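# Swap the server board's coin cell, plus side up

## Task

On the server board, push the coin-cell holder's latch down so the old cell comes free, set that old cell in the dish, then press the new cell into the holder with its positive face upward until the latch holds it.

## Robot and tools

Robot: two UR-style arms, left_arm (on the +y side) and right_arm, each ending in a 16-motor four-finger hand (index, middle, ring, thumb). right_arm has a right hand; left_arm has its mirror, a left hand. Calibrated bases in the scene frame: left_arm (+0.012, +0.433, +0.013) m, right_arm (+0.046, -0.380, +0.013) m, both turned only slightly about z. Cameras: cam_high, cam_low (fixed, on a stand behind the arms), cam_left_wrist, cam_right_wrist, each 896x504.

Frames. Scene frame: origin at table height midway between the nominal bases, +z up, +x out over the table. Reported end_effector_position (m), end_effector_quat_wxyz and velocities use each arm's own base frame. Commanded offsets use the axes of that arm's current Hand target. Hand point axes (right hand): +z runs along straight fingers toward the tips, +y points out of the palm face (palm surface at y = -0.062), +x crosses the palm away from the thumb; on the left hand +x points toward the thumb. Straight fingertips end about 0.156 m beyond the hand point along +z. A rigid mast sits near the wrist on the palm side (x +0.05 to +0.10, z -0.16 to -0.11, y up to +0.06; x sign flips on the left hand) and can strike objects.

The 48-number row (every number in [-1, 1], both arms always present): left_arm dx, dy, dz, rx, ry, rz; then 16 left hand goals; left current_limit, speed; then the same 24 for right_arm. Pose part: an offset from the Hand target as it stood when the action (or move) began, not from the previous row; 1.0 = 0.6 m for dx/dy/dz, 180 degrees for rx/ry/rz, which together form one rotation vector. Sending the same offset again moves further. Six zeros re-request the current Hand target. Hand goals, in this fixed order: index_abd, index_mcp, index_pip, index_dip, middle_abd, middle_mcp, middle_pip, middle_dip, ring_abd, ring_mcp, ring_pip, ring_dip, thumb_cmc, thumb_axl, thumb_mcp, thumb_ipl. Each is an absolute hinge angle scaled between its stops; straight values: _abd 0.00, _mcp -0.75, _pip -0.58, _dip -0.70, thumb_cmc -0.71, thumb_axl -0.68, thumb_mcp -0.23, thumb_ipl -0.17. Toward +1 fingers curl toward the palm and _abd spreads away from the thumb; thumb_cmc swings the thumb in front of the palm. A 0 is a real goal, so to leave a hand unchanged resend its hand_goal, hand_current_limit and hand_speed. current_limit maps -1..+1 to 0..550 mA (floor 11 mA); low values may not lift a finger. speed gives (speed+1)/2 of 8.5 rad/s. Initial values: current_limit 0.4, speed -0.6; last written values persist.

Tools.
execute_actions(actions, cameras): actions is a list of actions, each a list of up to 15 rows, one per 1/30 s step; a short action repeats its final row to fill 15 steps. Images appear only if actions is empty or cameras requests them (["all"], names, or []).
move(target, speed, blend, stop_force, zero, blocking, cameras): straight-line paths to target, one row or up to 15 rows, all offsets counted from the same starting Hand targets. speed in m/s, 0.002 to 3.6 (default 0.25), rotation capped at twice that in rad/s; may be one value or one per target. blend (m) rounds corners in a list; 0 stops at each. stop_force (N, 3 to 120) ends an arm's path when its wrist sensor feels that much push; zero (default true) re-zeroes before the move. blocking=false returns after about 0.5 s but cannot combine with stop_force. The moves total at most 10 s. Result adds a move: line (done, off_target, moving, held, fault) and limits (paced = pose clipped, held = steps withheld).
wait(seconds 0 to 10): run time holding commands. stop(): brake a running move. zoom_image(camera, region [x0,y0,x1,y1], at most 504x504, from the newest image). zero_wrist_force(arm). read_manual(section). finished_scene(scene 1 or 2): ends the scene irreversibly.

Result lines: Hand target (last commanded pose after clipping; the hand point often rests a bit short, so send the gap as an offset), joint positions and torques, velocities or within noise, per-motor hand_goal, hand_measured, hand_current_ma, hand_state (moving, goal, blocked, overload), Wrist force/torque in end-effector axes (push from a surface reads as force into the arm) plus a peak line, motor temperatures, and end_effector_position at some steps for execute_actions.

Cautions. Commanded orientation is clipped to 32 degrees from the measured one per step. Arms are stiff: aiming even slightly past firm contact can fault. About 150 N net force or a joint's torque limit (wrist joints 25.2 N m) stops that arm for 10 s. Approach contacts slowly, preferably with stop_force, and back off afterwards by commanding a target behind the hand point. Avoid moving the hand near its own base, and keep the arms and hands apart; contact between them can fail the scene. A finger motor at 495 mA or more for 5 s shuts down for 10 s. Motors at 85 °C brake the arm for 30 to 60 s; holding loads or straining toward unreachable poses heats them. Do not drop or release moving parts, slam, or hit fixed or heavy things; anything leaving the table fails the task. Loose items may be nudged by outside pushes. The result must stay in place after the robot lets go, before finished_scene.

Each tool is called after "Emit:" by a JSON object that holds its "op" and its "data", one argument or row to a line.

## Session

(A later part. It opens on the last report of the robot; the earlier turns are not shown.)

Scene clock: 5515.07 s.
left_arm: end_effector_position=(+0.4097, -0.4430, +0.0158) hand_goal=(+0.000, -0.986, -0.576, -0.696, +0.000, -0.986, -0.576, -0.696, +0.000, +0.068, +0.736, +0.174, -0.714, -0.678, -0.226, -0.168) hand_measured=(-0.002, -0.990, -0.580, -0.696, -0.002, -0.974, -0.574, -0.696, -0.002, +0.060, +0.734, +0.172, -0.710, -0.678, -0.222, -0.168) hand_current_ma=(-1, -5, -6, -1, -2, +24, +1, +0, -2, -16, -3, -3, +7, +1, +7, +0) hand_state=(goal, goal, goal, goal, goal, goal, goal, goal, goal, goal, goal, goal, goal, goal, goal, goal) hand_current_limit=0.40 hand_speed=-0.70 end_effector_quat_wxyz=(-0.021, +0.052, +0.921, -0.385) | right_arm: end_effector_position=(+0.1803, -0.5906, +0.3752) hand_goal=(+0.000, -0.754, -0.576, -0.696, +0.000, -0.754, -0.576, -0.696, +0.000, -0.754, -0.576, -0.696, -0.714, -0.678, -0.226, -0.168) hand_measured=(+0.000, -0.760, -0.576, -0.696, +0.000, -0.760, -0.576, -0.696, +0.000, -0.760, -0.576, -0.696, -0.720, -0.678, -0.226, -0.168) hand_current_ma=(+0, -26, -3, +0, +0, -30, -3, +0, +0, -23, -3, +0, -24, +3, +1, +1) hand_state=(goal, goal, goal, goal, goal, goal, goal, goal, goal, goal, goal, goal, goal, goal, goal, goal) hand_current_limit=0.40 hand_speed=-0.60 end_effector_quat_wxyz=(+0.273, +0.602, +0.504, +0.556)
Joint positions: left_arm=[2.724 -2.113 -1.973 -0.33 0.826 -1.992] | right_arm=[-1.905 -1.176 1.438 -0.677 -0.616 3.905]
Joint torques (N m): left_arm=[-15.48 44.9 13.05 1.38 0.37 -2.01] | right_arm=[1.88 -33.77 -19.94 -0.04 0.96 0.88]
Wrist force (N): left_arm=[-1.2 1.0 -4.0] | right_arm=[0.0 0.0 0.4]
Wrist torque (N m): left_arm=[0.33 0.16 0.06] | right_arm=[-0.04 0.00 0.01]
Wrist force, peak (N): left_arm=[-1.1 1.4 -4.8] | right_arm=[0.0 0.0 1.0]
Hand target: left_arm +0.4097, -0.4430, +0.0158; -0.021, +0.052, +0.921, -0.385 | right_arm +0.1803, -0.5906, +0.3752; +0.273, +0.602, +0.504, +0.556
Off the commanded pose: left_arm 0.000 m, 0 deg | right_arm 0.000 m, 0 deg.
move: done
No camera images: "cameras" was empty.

Emit:
{"op": "move", "data": {
  "target": [-0.0045,0.0065,-0.0065,0,0,0,0,-0.986,-0.576,-0.696,0,-0.986,-0.576,-0.696,0,0.068,0.737,0.174,-0.714,-0.678,-0.226,-0.168,0.4,-0.7,0,0,0,0,0,0,0,-0.754,-0.576,-0.696,0,-0.754,-0.576,-0.696,0,-0.754,-0.576,-0.696,-0.714,-0.678,-0.226,-0.168,0.4,-0.6],
  "speed": 0.015,
  "cameras": ["cam_left_wrist","cam_high"]
}}

Emit:
{"op": "zoom_image", "data": {
  "camera": "cam_left_wrist",
  "region": [400, 110, 520, 200]
}}

Emit:
{"op": "zoom_image", "data": {
  "camera": "cam_high",
  "region": [355, 240, 425, 300]
}}

Scene clock: 5524.00 s.
left_arm: end_effector_position=(+0.4131, -0.4377, +0.0158) hand_goal=(+0.000, -0.986, -0.576, -0.696, +0.000, -0.986, -0.576, -0.696, +0.000, +0.068, +0.736, +0.174, -0.714, -0.678, -0.226, -0.168) hand_measured=(-0.002, -0.990, -0.580, -0.698, -0.002, -0.974, -0.574, -0.696, -0.002, +0.060, +0.734, +0.172, -0.710, -0.678, -0.222, -0.168) hand_current_ma=(-1, -5, -7, -2, -2, +24, +1, +0, -2, -16, -3, -3, +7, +1, +7, +0) hand_state=(goal, goal, goal, goal, goal, goal, goal, goal, goal, goal, goal, goal, goal, goal, goal, goal) hand_current_limit=0.40 hand_speed=-0.70 end_effector_quat_wxyz=(-0.021, +0.052, +0.921, -0.385) | right_arm: end_effector_position=(+0.1803, -0.5906, +0.3752) hand_goal=(+0.000, -0.754, -0.576, -0.696, +0.000, -0.754, -0.576, -0.696, +0.000, -0.754, -0.576, -0.696, -0.714, -0.678, -0.226, -0.168) hand_measured=(+0.000, -0.760, -0.576, -0.696, +0.000, -0.760, -0.576, -0.696, +0.000, -0.760, -0.576, -0.696, -0.720, -0.678, -0.226, -0.168) hand_current_ma=(+0, -26, -3, +0, +0, -30, -3, +0, +0, -23, -3, +0, -24, +3, +1, +1) hand_state=(goal, goal, goal, goal, goal, goal, goal, goal, goal, goal, goal, goal, goal, goal, goal, goal) hand_current_limit=0.40 hand_speed=-0.60 end_effector_quat_wxyz=(+0.273, +0.602, +0.504, +0.556)
Joint positions: left_arm=[2.735 -2.11 -1.976 -0.341 0.823 -1.978] | right_arm=[-1.905 -1.176 1.438 -0.677 -0.616 3.905]
Joint torques (N m): left_arm=[-5.41 40.1 7.54 3.13 -1.85 -0.96] | right_arm=[1.25 -34.5 -20.14 -0.15 0.94 0.85]
Wrist force (N): left_arm=[-0.7 0.4 -1.2] | right_arm=[0.3 0.1 0.6]
Wrist torque (N m): left_arm=[0.11 0.12 -0.13] | right_arm=[-0.04 -0.04 0.04]
Wrist force, peak (N): left_arm=[-1.0 1.0 -4.3] | right_arm=[0.4 0.4 0.9]
Hand target: left_arm +0.4130, -0.4378, +0.0158; -0.021, +0.052, +0.921, -0.385 | right_arm +0.1803, -0.5906, +0.3752; +0.273, +0.602, +0.504, +0.556
Off the commanded pose: left_arm 0.000 m, 0 deg | right_arm 0.000 m, 0 deg.
move: done
Images, in order (width x height): cam_high 896x504, cam_left_wrist 896x504.

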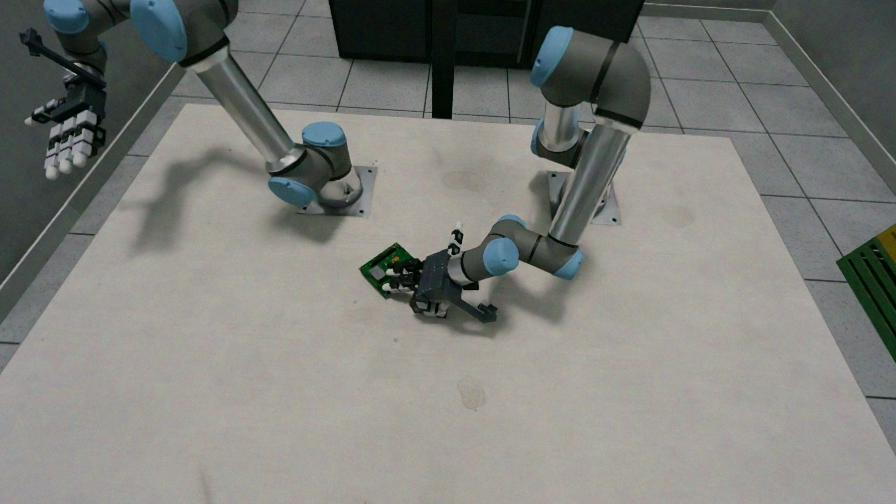

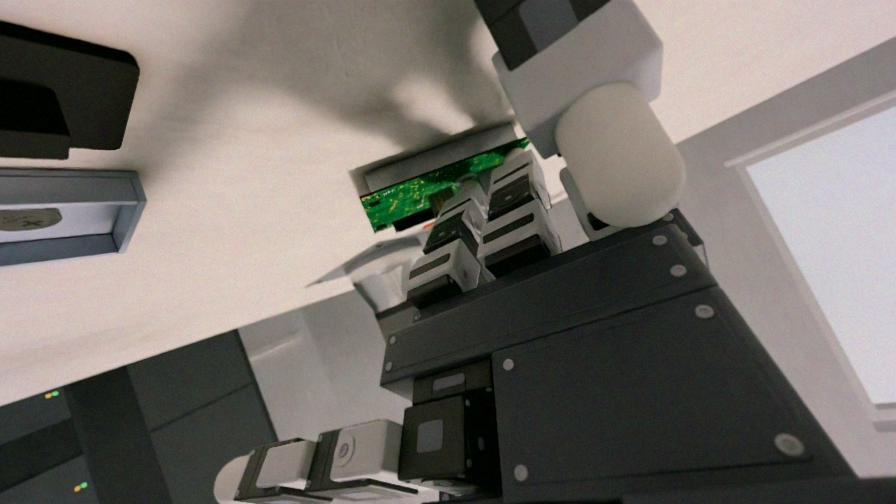

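Scaled by 4.200 from the camera's 896x504 image, which has a finer 1280x720 frame.

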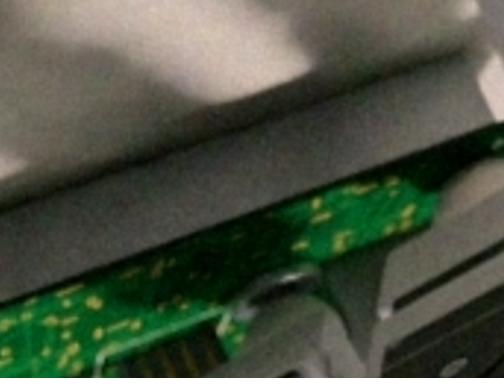

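Scaled by 7.200 from the camera's 896x504 image, which has a finer 1280x720 frame.

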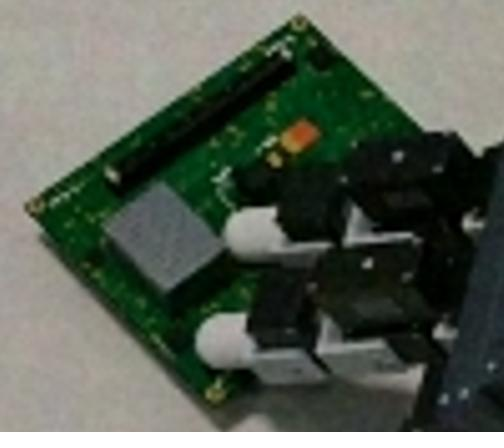

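Emit:
{"op": "move", "data": {
  "target": [
    [0,0.0018,0.0018,0,0,0,0,-0.986,-0.576,-0.696,0,-0.986,-0.576,-0.696,0,0.068,0.737,0.174,-0.714,-0.678,-0.226,-0.168,0.4,-0.7,0,0,0,0,0,0,0,-0.754,-0.576,-0.696,0,-0.754,-0.576,-0.696,0,-0.754,-0.576,-0.696,-0.714,-0.678,-0.226,-0.168,0.4,-0.6],
    [0.016,0.0273,-0.0237,0,0,0,0,-0.986,-0.576,-0.696,0,-0.986,-0.576,-0.696,0,0.068,0.737,0.174,-0.714,-0.678,-0.226,-0.168,0.4,-0.7,0,0,0,0,0,0,0,-0.754,-0.576,-0.696,0,-0.754,-0.576,-0.696,0,-0.754,-0.576,-0.696,-0.714,-0.678,-0.226,-0.168,0.4,-0.6]
  ],
  "speed": 0.02,
  "cameras": ["cam_left_wrist","cam_high"]
}}

Emit:
{"op": "zoom_image", "data": {
  "camera": "cam_left_wrist",
  "region": [400, 110, 520, 200]
}}

Emit:
{"op": "zoom_image", "data": {
  "camera": "cam_high",
  "region": [355, 240, 425, 300]
}}

Scene clock: 5547.97 s.
left_arm: end_effector_position=(+0.4059, -0.4151, +0.0141) hand_goal=(+0.000, -0.986, -0.576, -0.696, +0.000, -0.986, -0.576, -0.696, +0.000, +0.068, +0.736, +0.174, -0.714, -0.678, -0.226, -0.168) hand_measured=(+0.004, -0.998, -0.586, -0.700, +0.002, -0.984, -0.576, -0.696, -0.002, +0.060, +0.734, +0.172, -0.710, -0.678, -0.222, -0.168) hand_current_ma=(+4, -22, -18, -5, +1, +3, -1, +0, -2, -16, -3, -3, +7, +1, +7, +0) hand_state=(goal, goal, goal, goal, goal, goal, goal, goal, goal, goal, goal, goal, goal, goal, goal, goal) hand_current_limit=0.40 hand_speed=-0.70 end_effector_quat_wxyz=(-0.021, +0.052, +0.921, -0.385) end_effector_velocity=(+0.001, +0.000, +0.001) end_effector_angular_velocity=(-0.001, +0.002, +0.005) | right_arm: end_effector_position=(+0.1803, -0.5906, +0.3752) hand_goal=(+0.000, -0.754, -0.576, -0.696, +0.000, -0.754, -0.576, -0.696, +0.000, -0.754, -0.576, -0.696, -0.714, -0.678, -0.226, -0.168) hand_measured=(+0.000, -0.760, -0.576, -0.696, +0.000, -0.760, -0.576, -0.696, +0.000, -0.760, -0.576, -0.696, -0.720, -0.678, -0.226, -0.168) hand_current_ma=(+0, -26, -3, +0, +0, -30, -3, +0, +0, -23, -3, +0, -24, +3, +1, +1) hand_state=(goal, goal, goal, goal, goal, goal, goal, goal, goal, goal, goal, goal, goal, goal, goal, goal) hand_current_limit=0.40 hand_speed=-0.60 end_effector_quat_wxyz=(+0.273, +0.602, +0.504, +0.556)
Joint positions: left_arm=[2.769 -2.077 -2.035 -0.346 0.814 -1.933] | right_arm=[-1.905 -1.176 1.438 -0.677 -0.616 3.905]
Joint velocities: left_arm=[0.001 0 0.003 -0.001 0 -0.005] | right_arm=[within noise]
Joint torques (N m): left_arm=[-11.76 27.11 28.84 2.39 -1.45 -1.95] | right_arm=[1.85 -34.3 -20.18 -0.18 0.85 0.67]
Wrist force (N): left_arm=[-0.8 0.5 -1.6] | right_arm=[0.1 0.1 0.6]
Wrist torque (N m): left_arm=[0.17 0.09 -0.15] | right_arm=[-0.04 0.00 0.02]
Wrist force, peak (N): left_arm=[-1.2 0.5 -4.3] | right_arm=[-0.1 0.3 1.0]
Hand target: left_arm +0.4059, -0.4153, +0.0141; -0.021, +0.052, +0.921, -0.385 | right_arm +0.1803, -0.5906, +0.3752; +0.273, +0.602, +0.504, +0.556
Off the commanded pose: left_arm 0.000 m, 0 deg | right_arm 0.000 m, 0 deg.
move: done
Images, in order (width x height): cam_high 896x504, cam_left_wrist 896x504.

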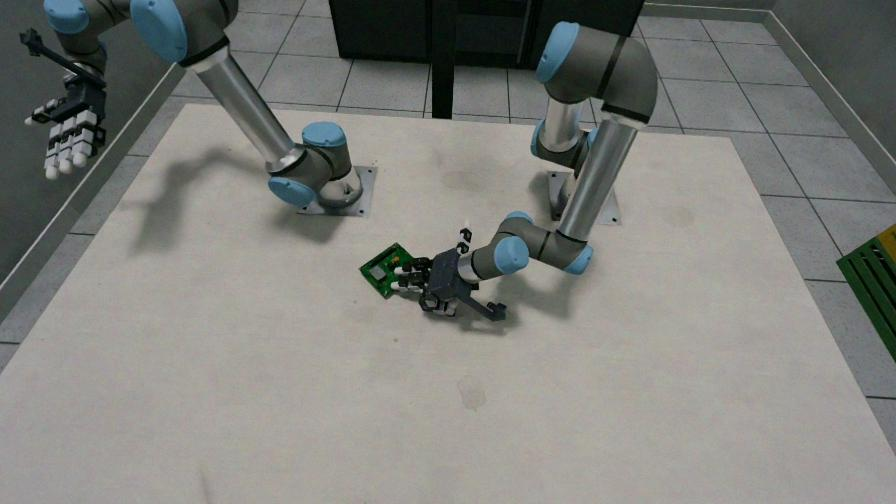

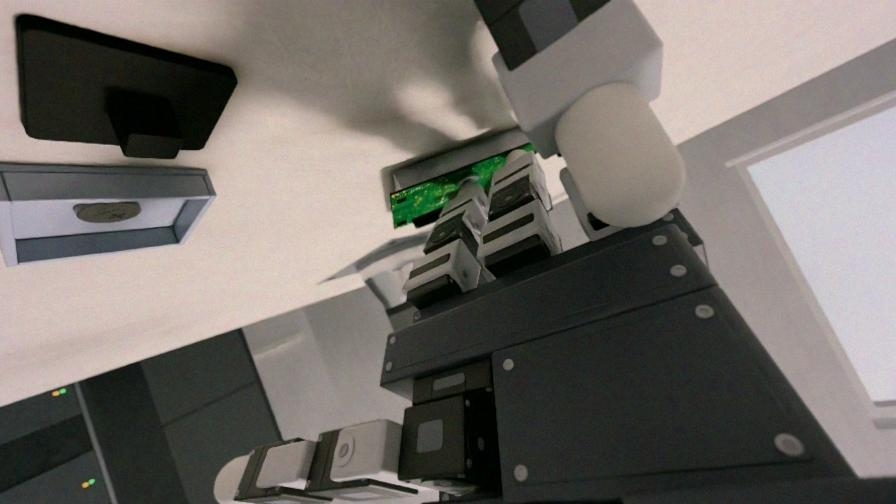

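Scaled by 4.200 from the camera's 896x504 image, which has a finer 1280x720 frame.

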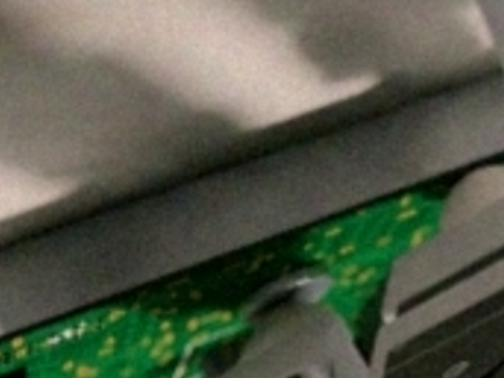

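Scaled by 7.200 from the camera's 896x504 image, which has a finer 1280x720 frame.

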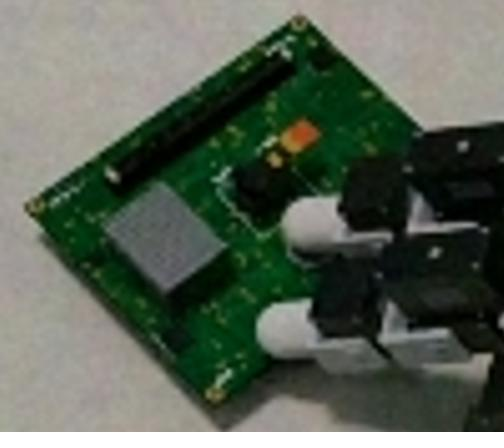

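Emit:
{"op": "move", "data": {
  "target": [0.052,0.0558,-0.0558,0,0,0,0,-0.986,-0.576,-0.696,0,-0.986,-0.576,-0.696,0,0.068,0.737,0.174,-0.714,-0.678,-0.226,-0.168,0.4,-0.7,0,0,0,0,0,0,0,-0.754,-0.576,-0.696,0,-0.754,-0.576,-0.696,0,-0.754,-0.576,-0.696,-0.714,-0.678,-0.226,-0.168,0.4,-0.6],
  "speed": 0.025,
  "cameras": ["cam_left_wrist","cam_high"]
}}

Emit:
{"op": "zoom_image", "data": {
  "camera": "cam_left_wrist",
  "region": [400, 110, 520, 200]
}}

Emit:
{"op": "zoom_image", "data": {
  "camera": "cam_high",
  "region": [355, 240, 425, 300]
}}

Scene clock: 5563.17 s.
left_arm: end_effector_position=(+0.3801, -0.3645, +0.0138) hand_goal=(+0.000, -0.986, -0.576, -0.696, +0.000, -0.986, -0.576, -0.696, +0.000, +0.068, +0.736, +0.174, -0.714, -0.678, -0.226, -0.168) hand_measured=(+0.004, -0.996, -0.586, -0.700, +0.000, -0.978, -0.576, -0.696, -0.002, +0.060, +0.734, +0.172, -0.710, -0.678, -0.222, -0.168) hand_current_ma=(+4, -21, -18, -6, +1, +13, +0, +0, -2, -16, -3, -3, +7, +1, +7, +0) hand_state=(goal, goal, goal, goal, goal, goal, goal, goal, goal, goal, goal, goal, goal, goal, goal, goal) hand_current_limit=0.40 hand_speed=-0.70 end_effector_quat_wxyz=(-0.021, +0.052, +0.921, -0.385) end_effector_velocity=(+0.001, -0.001, +0.000) end_effector_angular_velocity=(+0.000, +0.001, +0.003) | right_arm: end_effector_position=(+0.1803, -0.5906, +0.3752) hand_goal=(+0.000, -0.754, -0.576, -0.696, +0.000, -0.754, -0.576, -0.696, +0.000, -0.754, -0.576, -0.696, -0.714, -0.678, -0.226, -0.168) hand_measured=(+0.000, -0.760, -0.576, -0.696, +0.000, -0.760, -0.576, -0.696, +0.000, -0.760, -0.576, -0.696, -0.720, -0.678, -0.226, -0.168) hand_current_ma=(+0, -26, -3, +0, +0, -30, -3, +0, +0, -23, -3, +0, -24, +3, +1, +1) hand_state=(goal, goal, goal, goal, goal, goal, goal, goal, goal, goal, goal, goal, goal, goal, goal, goal) hand_current_limit=0.40 hand_speed=-0.60 end_effector_quat_wxyz=(+0.273, +0.602, +0.504, +0.556)
Joint positions: left_arm=[2.848 -1.982 -2.181 -0.369 0.796 -1.826] | right_arm=[-1.905 -1.176 1.438 -0.677 -0.616 3.905]
Joint velocities: left_arm=[-0.001 -0.003 0.005 0.001 0 -0.005] | right_arm=[within noise]
Joint torques (N m): left_arm=[-13.21 23.5 26.89 2.95 -1.67 -2.07] | right_arm=[0.7 -33.65 -19.92 -0.26 0.78 0.78]
Wrist force (N): left_arm=[-0.9 0.3 -1.3] | right_arm=[0.2 0.2 0.6]
Wrist torque (N m): left_arm=[0.13 0.09 -0.13] | right_arm=[-0.03 -0.02 0.03]
Wrist force, peak (N): left_arm=[-1.1 1.0 -2.8] | right_arm=[0.1 0.0 1.1]
Hand target: left_arm +0.3802, -0.3647, +0.0138; -0.021, +0.052, +0.921, -0.385 | right_arm +0.1803, -0.5906, +0.3752; +0.273, +0.602, +0.504, +0.556
Off the commanded pose: left_arm 0.000 m, 0 deg | right_arm 0.000 m, 0 deg.
move: done
Images, in order (width x height): cam_high 896x504, cam_left_wrist 896x504.

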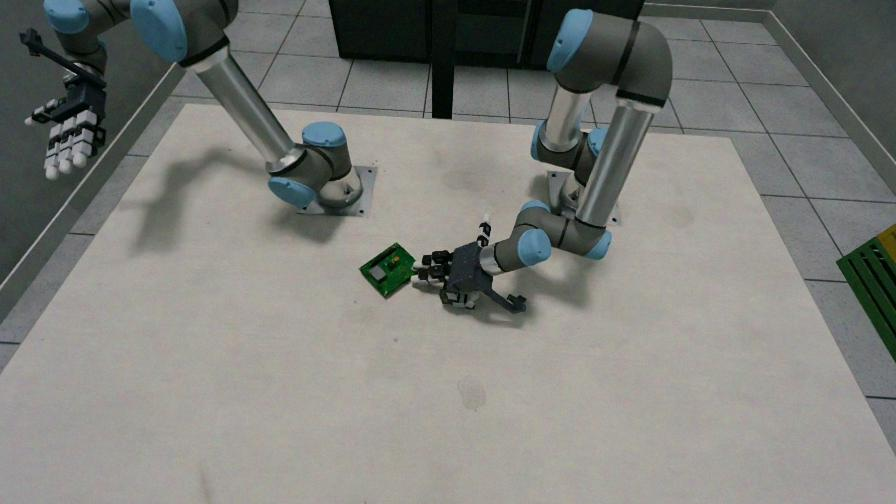

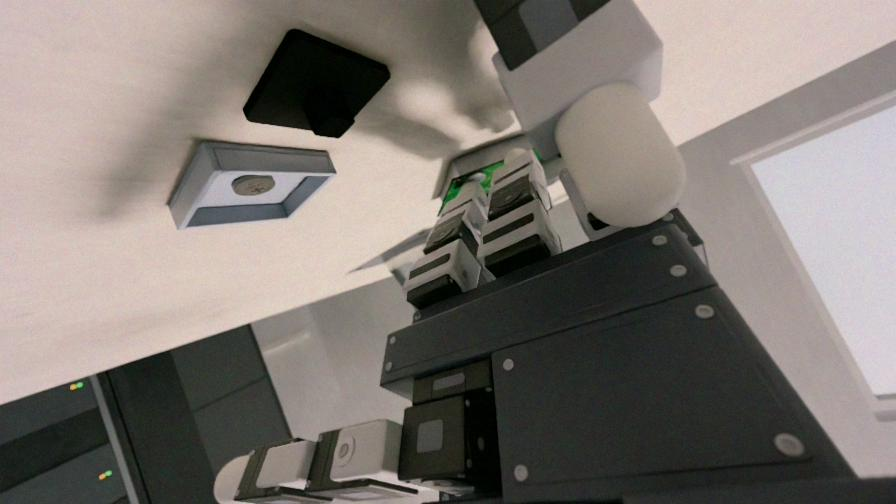

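Scaled by 4.200 from the camera's 896x504 image, which has a finer 1280x720 frame.

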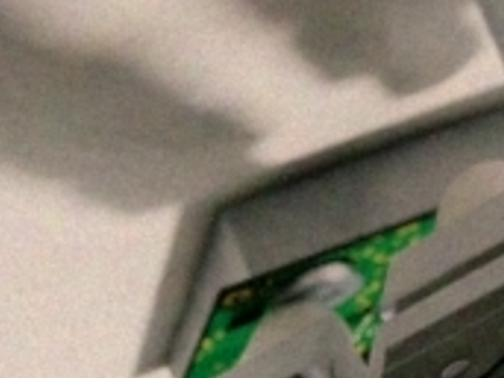

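Scaled by 7.200 from the camera's 896x504 image, which has a finer 1280x720 frame.

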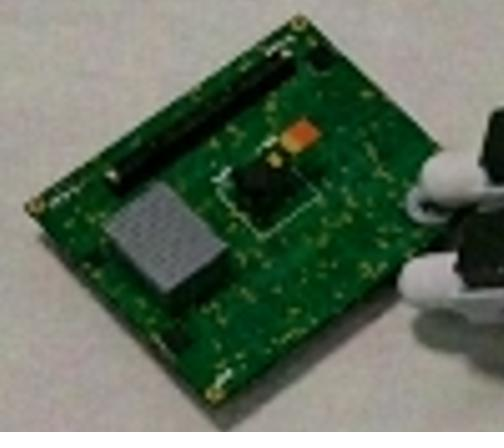

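Emit:
{"op": "move", "data": {
  "target": [
    [0,-0.0471,-0.0471,0,0,0,0,-0.986,-0.576,-0.696,0,-0.986,-0.576,-0.696,0,0.068,0.737,0.174,-0.714,-0.678,-0.226,-0.168,0.4,-0.7,0,0,0,0,0,0,0,-0.754,-0.576,-0.696,0,-0.754,-0.576,-0.696,0,-0.754,-0.576,-0.696,-0.714,-0.678,-0.226,-0.168,0.4,-0.6],
    [0.0378,-0.2993,-0.0683,-0.25,0,0,0,-0.986,-0.576,-0.696,0,-0.986,-0.576,-0.696,0,0.068,0.737,0.174,-0.714,-0.678,-0.226,-0.168,0.4,-0.7,0,0,0,0,0,0,0,-0.754,-0.576,-0.696,0,-0.754,-0.576,-0.696,0,-0.754,-0.576,-0.696,-0.714,-0.678,-0.226,-0.168,0.4,-0.6]
  ],
  "speed": 0.2,
  "blend": [0.01,0],
  "cameras": []
}}

Emit:
{"op": "move", "data": {
  "target": [0,0,0,0,0,0,0.095,-0.754,-0.576,-0.696,-0.095,-0.754,-0.576,-0.696,0,0.068,0.737,0.174,-0.714,-0.678,-0.226,-0.168,0.4,-0.5,0,0,0,0,0,0,0,-0.754,-0.576,-0.696,0,-0.754,-0.576,-0.696,0,-0.754,-0.576,-0.696,-0.714,-0.678,-0.226,-0.168,0.4,-0.6],
  "speed": 0.2,
  "cameras": ["cam_left_wrist","cam_high"]
}}

Emit:
{"op": "zoom_image", "data": {
  "camera": "cam_left_wrist",
  "region": [360, 20, 520, 140]
}}

Emit:
{"op": "zoom_image", "data": {
  "camera": "cam_high",
  "region": [355, 240, 425, 300]
}}

Scene clock: 5582.90 s.
left_arm: end_effector_position=(+0.3466, -0.4587, +0.1702) hand_goal=(+0.000, -0.986, -0.576, -0.696, +0.000, -0.986, -0.576, -0.696, +0.000, +0.068, +0.736, +0.174, -0.714, -0.678, -0.226, -0.168) hand_measured=(+0.004, -0.978, -0.576, -0.698, +0.000, -0.978, -0.576, -0.696, -0.002, +0.060, +0.734, +0.172, -0.712, -0.678, -0.222, -0.168) hand_current_ma=(+3, +13, +0, -3, +1, +17, +0, +0, -2, -14, -3, -3, +3, +1, +7, +0) hand_state=(goal, goal, goal, goal, goal, goal, goal, goal, goal, goal, goal, goal, goal, goal, goal, goal) hand_current_limit=0.40 hand_speed=-0.70 end_effector_quat_wxyz=(+0.000, +0.056, +0.998, -0.003) | right_arm: end_effector_position=(+0.1803, -0.5906, +0.3752) hand_goal=(+0.000, -0.754, -0.576, -0.696, +0.000, -0.754, -0.576, -0.696, +0.000, -0.754, -0.576, -0.696, -0.714, -0.678, -0.226, -0.168) hand_measured=(+0.000, -0.760, -0.576, -0.696, +0.000, -0.760, -0.576, -0.696, +0.000, -0.760, -0.576, -0.696, -0.720, -0.678, -0.226, -0.168) hand_current_ma=(+0, -26, -3, +0, +0, -30, -3, +0, +0, -23, -3, +0, -24, +3, +1, +1) hand_state=(goal, goal, goal, goal, goal, goal, goal, goal, goal, goal, goal, goal, goal, goal, goal, goal) hand_current_limit=0.40 hand_speed=-0.60 end_effector_quat_wxyz=(+0.273, +0.602, +0.504, +0.556)
Joint positions: left_arm=[2.36 -1.999 -1.534 -1.176 1.567 -2.24] | right_arm=[-1.905 -1.176 1.438 -0.677 -0.616 3.905]
Joint torques (N m): left_arm=[5.89 40.33 32.75 1.08 1.16 0.53] | right_arm=[0.98 -33.61 -20.3 -0.18 0.9 0.86]
Wrist force (N): left_arm=[0.1 -0.3 0.0] | right_arm=[0.3 0.1 0.7]
Wrist torque (N m): left_arm=[-0.05 -0.02 -0.01] | right_arm=[-0.05 -0.03 0.04]
Wrist force, peak (N): left_arm=[-1.2 0.8 -2.5] | right_arm=[-0.2 0.1 1.0]
Hand target: left_arm +0.3466, -0.4587, +0.1703; +0.000, +0.056, +0.998, -0.003 | right_arm +0.1803, -0.5906, +0.3752; +0.273, +0.602, +0.504, +0.556
Off the commanded pose: left_arm 0.000 m, 0 deg | right_arm 0.000 m, 0 deg.
move: done
No camera images: "cameras" was empty.

Scene clock: 5583.40 s.
left_arm: end_effector_position=(+0.3466, -0.4587, +0.1703) hand_goal=(+0.094, -0.754, -0.576, -0.696, -0.096, -0.754, -0.576, -0.696, +0.000, +0.068, +0.736, +0.174, -0.714, -0.678, -0.226, -0.168) hand_measured=(+0.090, -0.754, -0.576, -0.698, -0.092, -0.754, -0.576, -0.696, -0.002, +0.060, +0.734, +0.172, -0.712, -0.678, -0.222, -0.168) hand_current_ma=(-5, -1, +0, -3, +4, -1, +0, +0, -2, -14, -3, -3, +3, +1, +7, +0) hand_state=(goal, goal, goal, goal, goal, goal, goal, goal, goal, goal, goal, goal, goal, goal, goal, goal) hand_current_limit=0.40 hand_speed=-0.50 end_effector_quat_wxyz=(+0.000, +0.056, +0.998, -0.003) | right_arm: end_effector_position=(+0.1803, -0.5906, +0.3752) hand_goal=(+0.000, -0.754, -0.576, -0.696, +0.000, -0.754, -0.576, -0.696, +0.000, -0.754, -0.576, -0.696, -0.714, -0.678, -0.226, -0.168) hand_measured=(+0.000, -0.760, -0.576, -0.696, +0.000, -0.760, -0.576, -0.696, +0.000, -0.760, -0.576, -0.696, -0.720, -0.678, -0.226, -0.168) hand_current_ma=(+0, -26, -3, +0, +0, -30, -3, +0, +0, -23, -3, +0, -24, +3, +1, +1) hand_state=(goal, goal, goal, goal, goal, goal, goal, goal, goal, goal, goal, goal, goal, goal, goal, goal) hand_current_limit=0.40 hand_speed=-0.60 end_effector_quat_wxyz=(+0.273, +0.602, +0.504, +0.556)
Joint positions: left_arm=[2.36 -1.999 -1.533 -1.176 1.567 -2.24] | right_arm=[-1.905 -1.176 1.438 -0.677 -0.616 3.905]
Joint torques (N m): left_arm=[12.41 41.69 35.04 1.3 1.38 -1.98] | right_arm=[0.5 -33.75 -20.15 -0.12 1.04 0.69]
Wrist force (N): left_arm=[-0.4 -0.2 0.3] | right_arm=[0.2 0.2 0.7]
Wrist torque (N m): left_arm=[-0.01 0.05 -0.06] | right_arm=[-0.03 -0.03 0.03]
Wrist force, peak (N): left_arm=[-0.4 0.5 0.0] | right_arm=[0.1 0.2 0.9]
Hand target: left_arm +0.3466, -0.4587, +0.1703; +0.000, +0.056, +0.998, -0.003 | right_arm +0.1803, -0.5906, +0.3752; +0.273, +0.602, +0.504, +0.556
Off the commanded pose: left_arm 0.000 m, 0 deg | right_arm 0.000 m, 0 deg.
move: done
Images, in order (width x height): cam_high 896x504, cam_left_wrist 896x504.

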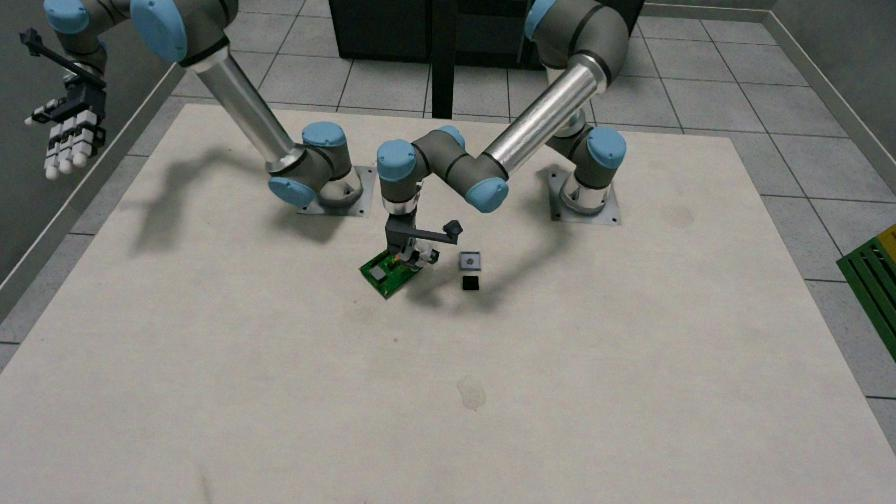

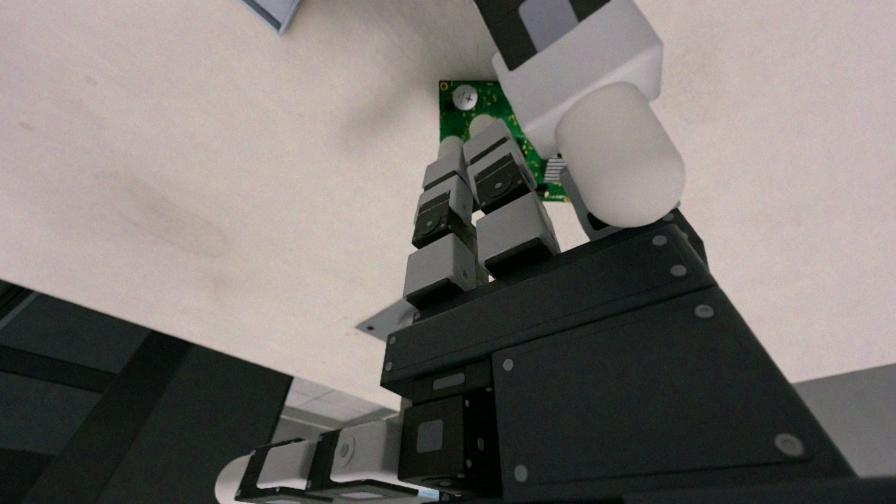

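Scaled by 3.150 from the camera's 896x504 image, which has a finer 1280x720 frame.

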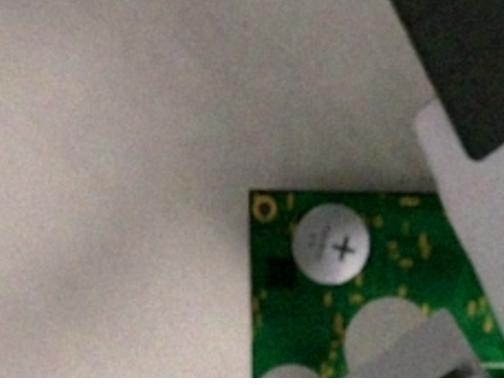

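Scaled by 7.200 from the camera's 896x504 image, which has a finer 1280x720 frame.

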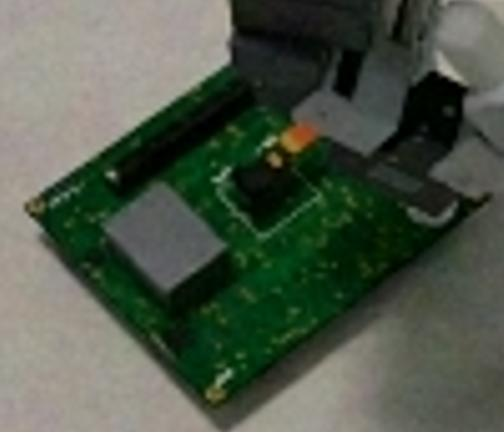

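Emit:
{"op": "move", "data": {
  "target": [-0.0118,-0.0092,0.0648,0,0,0,0.095,-0.754,-0.576,-0.696,-0.095,-0.754,-0.576,-0.696,0,0.068,0.737,0.174,-0.714,-0.678,-0.226,-0.168,0.4,-0.5,0,0,0,0,0,0,0,-0.754,-0.576,-0.696,0,-0.754,-0.576,-0.696,0,-0.754,-0.576,-0.696,-0.714,-0.678,-0.226,-0.168,0.4,-0.6],
  "speed": 0.08,
  "cameras": ["cam_left_wrist"]
}}

Emit:
{"op": "zoom_image", "data": {
  "camera": "cam_left_wrist",
  "region": [380, 50, 520, 155]
}}

Scene clock: 5601.07 s.
left_arm: end_effector_position=(+0.3530, -0.4651, +0.1314) hand_goal=(+0.094, -0.754, -0.576, -0.696, -0.096, -0.754, -0.576, -0.696, +0.000, +0.068, +0.736, +0.174, -0.714, -0.678, -0.226, -0.168) hand_measured=(+0.090, -0.754, -0.576, -0.698, -0.092, -0.754, -0.576, -0.696, -0.002, +0.060, +0.734, +0.172, -0.712, -0.678, -0.222, -0.168) hand_current_ma=(-5, -1, +0, -3, +4, -1, +0, +0, -2, -14, -3, -3, +3, +1, +7, +0) hand_state=(goal, goal, goal, goal, goal, goal, goal, goal, goal, goal, goal, goal, goal, goal, goal, goal) hand_current_limit=0.40 hand_speed=-0.50 end_effector_quat_wxyz=(+0.000, +0.056, +0.998, -0.003) | right_arm: end_effector_position=(+0.1803, -0.5906, +0.3752) hand_goal=(+0.000, -0.754, -0.576, -0.696, +0.000, -0.754, -0.576, -0.696, +0.000, -0.754, -0.576, -0.696, -0.714, -0.678, -0.226, -0.168) hand_measured=(+0.000, -0.760, -0.576, -0.696, +0.000, -0.760, -0.576, -0.696, +0.000, -0.760, -0.576, -0.696, -0.720, -0.678, -0.226, -0.168) hand_current_ma=(+0, -26, -3, +0, +0, -30, -3, +0, +0, -23, -3, +0, -24, +3, +1, +1) hand_state=(goal, goal, goal, goal, goal, goal, goal, goal, goal, goal, goal, goal, goal, goal, goal, goal) hand_current_limit=0.40 hand_speed=-0.60 end_effector_quat_wxyz=(+0.273, +0.602, +0.504, +0.556)
Joint positions: left_arm=[2.36 -2.056 -1.555 -1.098 1.567 -2.24] | right_arm=[-1.905 -1.176 1.438 -0.677 -0.616 3.905]
Joint torques (N m): left_arm=[-11.25 50.51 33.27 1.65 1.07 -2.01] | right_arm=[0.98 -33.86 -19.89 0.15 0.82 0.71]
Wrist force (N): left_arm=[-0.7 0.2 -0.1] | right_arm=[0.1 0.1 0.7]
Wrist torque (N m): left_arm=[0.06 0.08 -0.07] | right_arm=[-0.04 -0.02 0.02]
Wrist force, peak (N): left_arm=[-0.5 0.1 1.1] | right_arm=[0.1 0.2 1.0]
Hand target: left_arm +0.3531, -0.4652, +0.1315; +0.000, +0.056, +0.998, -0.003 | right_arm +0.1803, -0.5906, +0.3752; +0.273, +0.602, +0.504, +0.556
Off the commanded pose: left_arm 0.000 m, 0 deg | right_arm 0.000 m, 0 deg.
move: done
Images, in order (width x height): cam_left_wrist 896x504.

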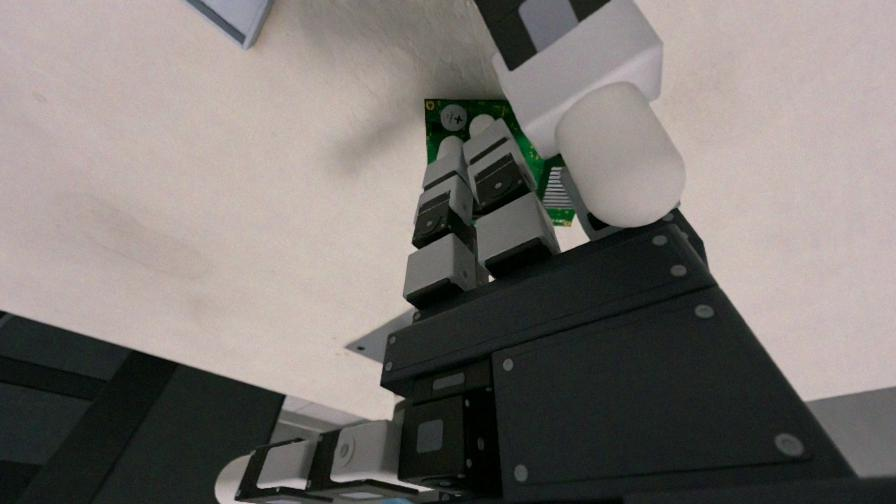

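Scaled by 3.600 from the camera's 896x504 image, which has a finer 1280x720 frame.

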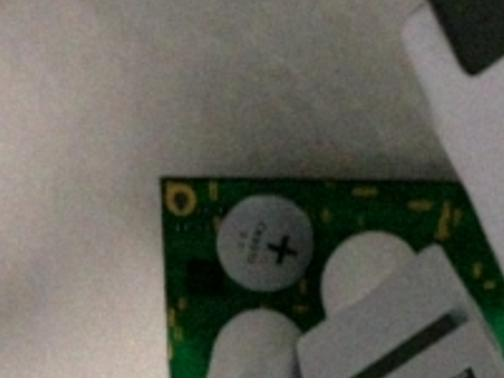

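Emit:
{"op": "move", "data": {
  "target": [
    [0,0.0105,0,0,0,0,0.095,-0.754,-0.576,-0.696,-0.095,-0.754,-0.576,-0.696,0,0.068,0.737,0.174,-0.714,-0.678,-0.226,-0.168,0.4,-0.5,0,0,0,0,0,0,0,-0.754,-0.576,-0.696,0,-0.754,-0.576,-0.696,0,-0.754,-0.576,-0.696,-0.714,-0.678,-0.226,-0.168,0.4,-0.6],
    [0.0096,0.0363,0,0,0,0,0.095,-0.754,-0.576,-0.696,-0.095,-0.754,-0.576,-0.696,0,0.068,0.737,0.174,-0.714,-0.678,-0.226,-0.168,0.4,-0.5,0,0,0,0,0,0,0,-0.754,-0.576,-0.696,0,-0.754,-0.576,-0.696,0,-0.754,-0.576,-0.696,-0.714,-0.678,-0.226,-0.168,0.4,-0.6]
  ],
  "speed": 0.03,
  "blend": [0.001,0],
  "cameras": ["cam_left_wrist"]
}}

Emit:
{"op": "zoom_image", "data": {
  "camera": "cam_left_wrist",
  "region": [400, 70, 500, 145]
}}

Scene clock: 5606.83 s.
left_arm: end_effector_position=(+0.3498, -0.4427, +0.1313) hand_goal=(+0.094, -0.754, -0.576, -0.696, -0.096, -0.754, -0.576, -0.696, +0.000, +0.068, +0.736, +0.174, -0.714, -0.678, -0.226, -0.168) hand_measured=(+0.090, -0.754, -0.576, -0.698, -0.092, -0.754, -0.576, -0.696, -0.002, +0.060, +0.734, +0.172, -0.712, -0.678, -0.222, -0.168) hand_current_ma=(-5, -1, +0, -3, +4, -1, +0, +0, -2, -14, -3, -3, +3, +1, +7, +0) hand_state=(goal, goal, goal, goal, goal, goal, goal, goal, goal, goal, goal, goal, goal, goal, goal, goal) hand_current_limit=0.40 hand_speed=-0.50 end_effector_quat_wxyz=(+0.000, +0.056, +0.998, -0.003) end_effector_velocity=(+0.002, -0.001, +0.001) end_effector_angular_velocity=(+0.001, -0.001, +0.000) | right_arm: end_effector_position=(+0.1803, -0.5906, +0.3752) hand_goal=(+0.000, -0.754, -0.576, -0.696, +0.000, -0.754, -0.576, -0.696, +0.000, -0.754, -0.576, -0.696, -0.714, -0.678, -0.226, -0.168) hand_measured=(+0.000, -0.760, -0.576, -0.696, +0.000, -0.760, -0.576, -0.696, +0.000, -0.760, -0.576, -0.696, -0.720, -0.678, -0.226, -0.168) hand_current_ma=(+0, -26, -3, +0, +0, -30, -3, +0, +0, -23, -3, +0, -24, +3, +1, +1) hand_state=(goal, goal, goal, goal, goal, goal, goal, goal, goal, goal, goal, goal, goal, goal, goal, goal) hand_current_limit=0.40 hand_speed=-0.60 end_effector_quat_wxyz=(+0.273, +0.602, +0.504, +0.556)
Joint positions: left_arm=[2.382 -2.013 -1.622 -1.074 1.567 -2.218] | right_arm=[-1.905 -1.176 1.438 -0.677 -0.616 3.905]
Joint velocities: left_arm=[0 -0.004 0.007 -0.003 0.001 0] | right_arm=[within noise]
Joint torques (N m): left_arm=[-10.18 30.8 33.71 1.27 -1.26 -1.38] | right_arm=[0.41 -33.48 -20.95 0.01 0.75 0.85]
Wrist force (N): left_arm=[0.0 0.0 0.1] | right_arm=[0.2 0.3 0.8]
Wrist torque (N m): left_arm=[0.02 0.00 -0.03] | right_arm=[-0.02 -0.02 0.03]
Wrist force, peak (N): left_arm=[-0.8 0.1 0.4] | right_arm=[0.0 0.1 1.0]
Hand target: left_arm +0.3498, -0.4429, +0.1313; +0.000, +0.056, +0.998, -0.003 | right_arm +0.1803, -0.5906, +0.3752; +0.273, +0.602, +0.504, +0.556
Off the commanded pose: left_arm 0.000 m, 0 deg | right_arm 0.000 m, 0 deg.
move: done
Images, in order (width x height): cam_left_wrist 896x504.

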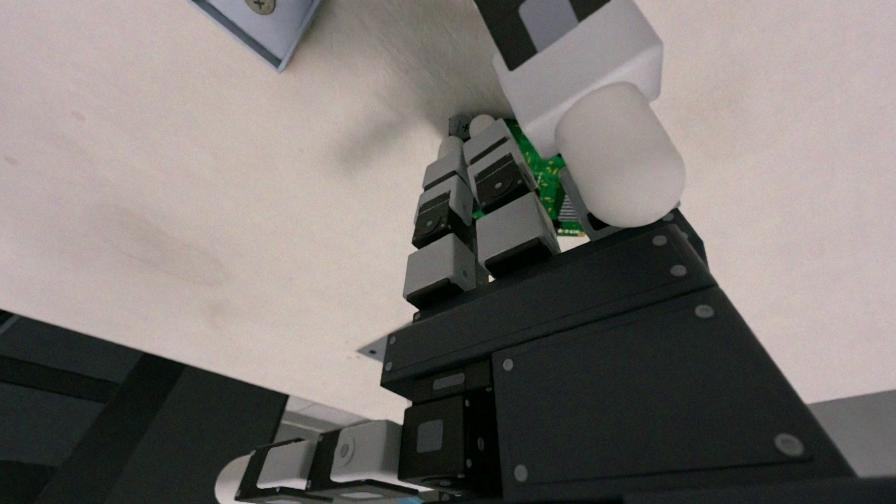

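Scaled by 5.040 from the camera's 896x504 image, which has a finer 1280x720 frame.

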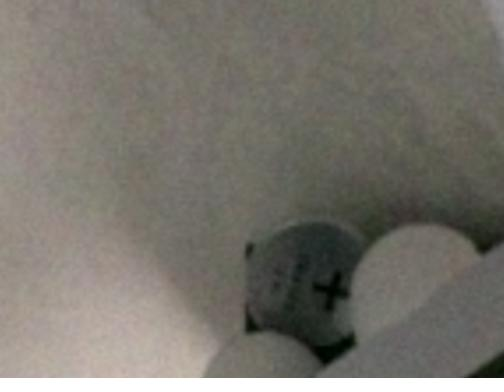

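Emit:
{"op": "move", "data": {
  "target": [0.003,0.008,0,0,0,0,0.095,-0.754,-0.576,-0.696,-0.095,-0.754,-0.576,-0.696,0,0.068,0.737,0.174,-0.714,-0.678,-0.226,-0.168,0.4,-0.5,0,0,0,0,0,0,0,-0.754,-0.576,-0.696,0,-0.754,-0.576,-0.696,0,-0.754,-0.576,-0.696,-0.714,-0.678,-0.226,-0.168,0.4,-0.6],
  "speed": 0.015,
  "cameras": ["cam_left_wrist"]
}}

Emit:
{"op": "zoom_image", "data": {
  "camera": "cam_left_wrist",
  "region": [420, 95, 500, 155]
}}

Scene clock: 5616.17 s.
left_arm: end_effector_position=(+0.3485, -0.4378, +0.1313) hand_goal=(+0.094, -0.754, -0.576, -0.696, -0.096, -0.754, -0.576, -0.696, +0.000, +0.068, +0.736, +0.174, -0.714, -0.678, -0.226, -0.168) hand_measured=(+0.090, -0.754, -0.576, -0.698, -0.092, -0.754, -0.576, -0.696, -0.002, +0.060, +0.734, +0.172, -0.712, -0.678, -0.222, -0.168) hand_current_ma=(-5, -1, +0, -3, +4, -1, +0, +0, -2, -14, -3, -3, +3, +1, +7, +0) hand_state=(goal, goal, goal, goal, goal, goal, goal, goal, goal, goal, goal, goal, goal, goal, goal, goal) hand_current_limit=0.40 hand_speed=-0.50 end_effector_quat_wxyz=(+0.000, +0.056, +0.998, -0.003) | right_arm: end_effector_position=(+0.1803, -0.5906, +0.3752) hand_goal=(+0.000, -0.754, -0.576, -0.696, +0.000, -0.754, -0.576, -0.696, +0.000, -0.754, -0.576, -0.696, -0.714, -0.678, -0.226, -0.168) hand_measured=(+0.000, -0.760, -0.576, -0.696, +0.000, -0.760, -0.576, -0.696, +0.000, -0.760, -0.576, -0.696, -0.720, -0.678, -0.226, -0.168) hand_current_ma=(+0, -26, -3, +0, +0, -30, -3, +0, +0, -23, -3, +0, -24, +3, +1, +1) hand_state=(goal, goal, goal, goal, goal, goal, goal, goal, goal, goal, goal, goal, goal, goal, goal, goal) hand_current_limit=0.40 hand_speed=-0.60 end_effector_quat_wxyz=(+0.273, +0.602, +0.504, +0.556)
Joint positions: left_arm=[2.386 -2.003 -1.637 -1.068 1.567 -2.214] | right_arm=[-1.905 -1.176 1.438 -0.677 -0.616 3.905]
Joint torques (N m): left_arm=[4.69 34.71 32.37 2.36 -1.3 0.88] | right_arm=[0.51 -34.25 -20.55 -0.01 0.81 0.84]
Wrist force (N): left_arm=[-0.3 0.0 0.3] | right_arm=[0.2 0.2 0.5]
Wrist torque (N m): left_arm=[0.02 0.04 -0.06] | right_arm=[-0.02 -0.02 0.03]
Wrist force, peak (N): left_arm=[-0.7 0.1 0.1] | right_arm=[0.1 -0.1 1.0]
Hand target: left_arm +0.3485, -0.4379, +0.1313; +0.000, +0.056, +0.998, -0.003 | right_arm +0.1803, -0.5906, +0.3752; +0.273, +0.602, +0.504, +0.556
Off the commanded pose: left_arm 0.000 m, 0 deg | right_arm 0.000 m, 0 deg.
move: done
Images, in order (width x height): cam_left_wrist 896x504.

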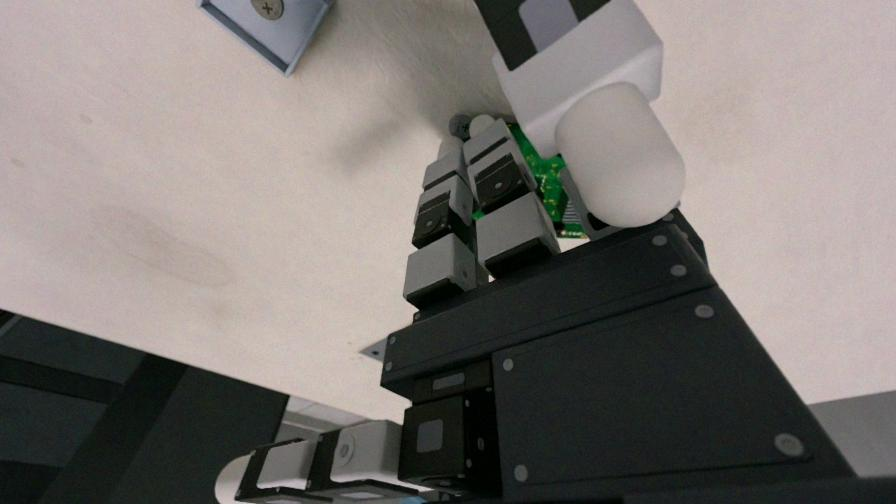

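Scaled by 6.300 from the camera's 896x504 image, which has a finer 1280x720 frame.

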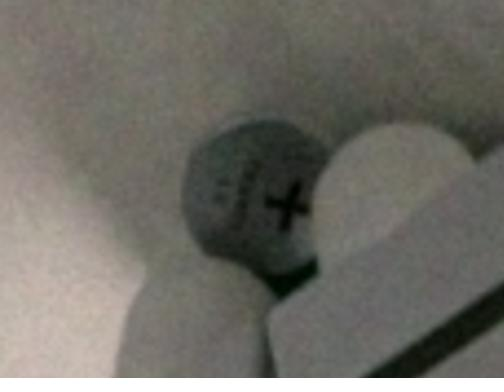

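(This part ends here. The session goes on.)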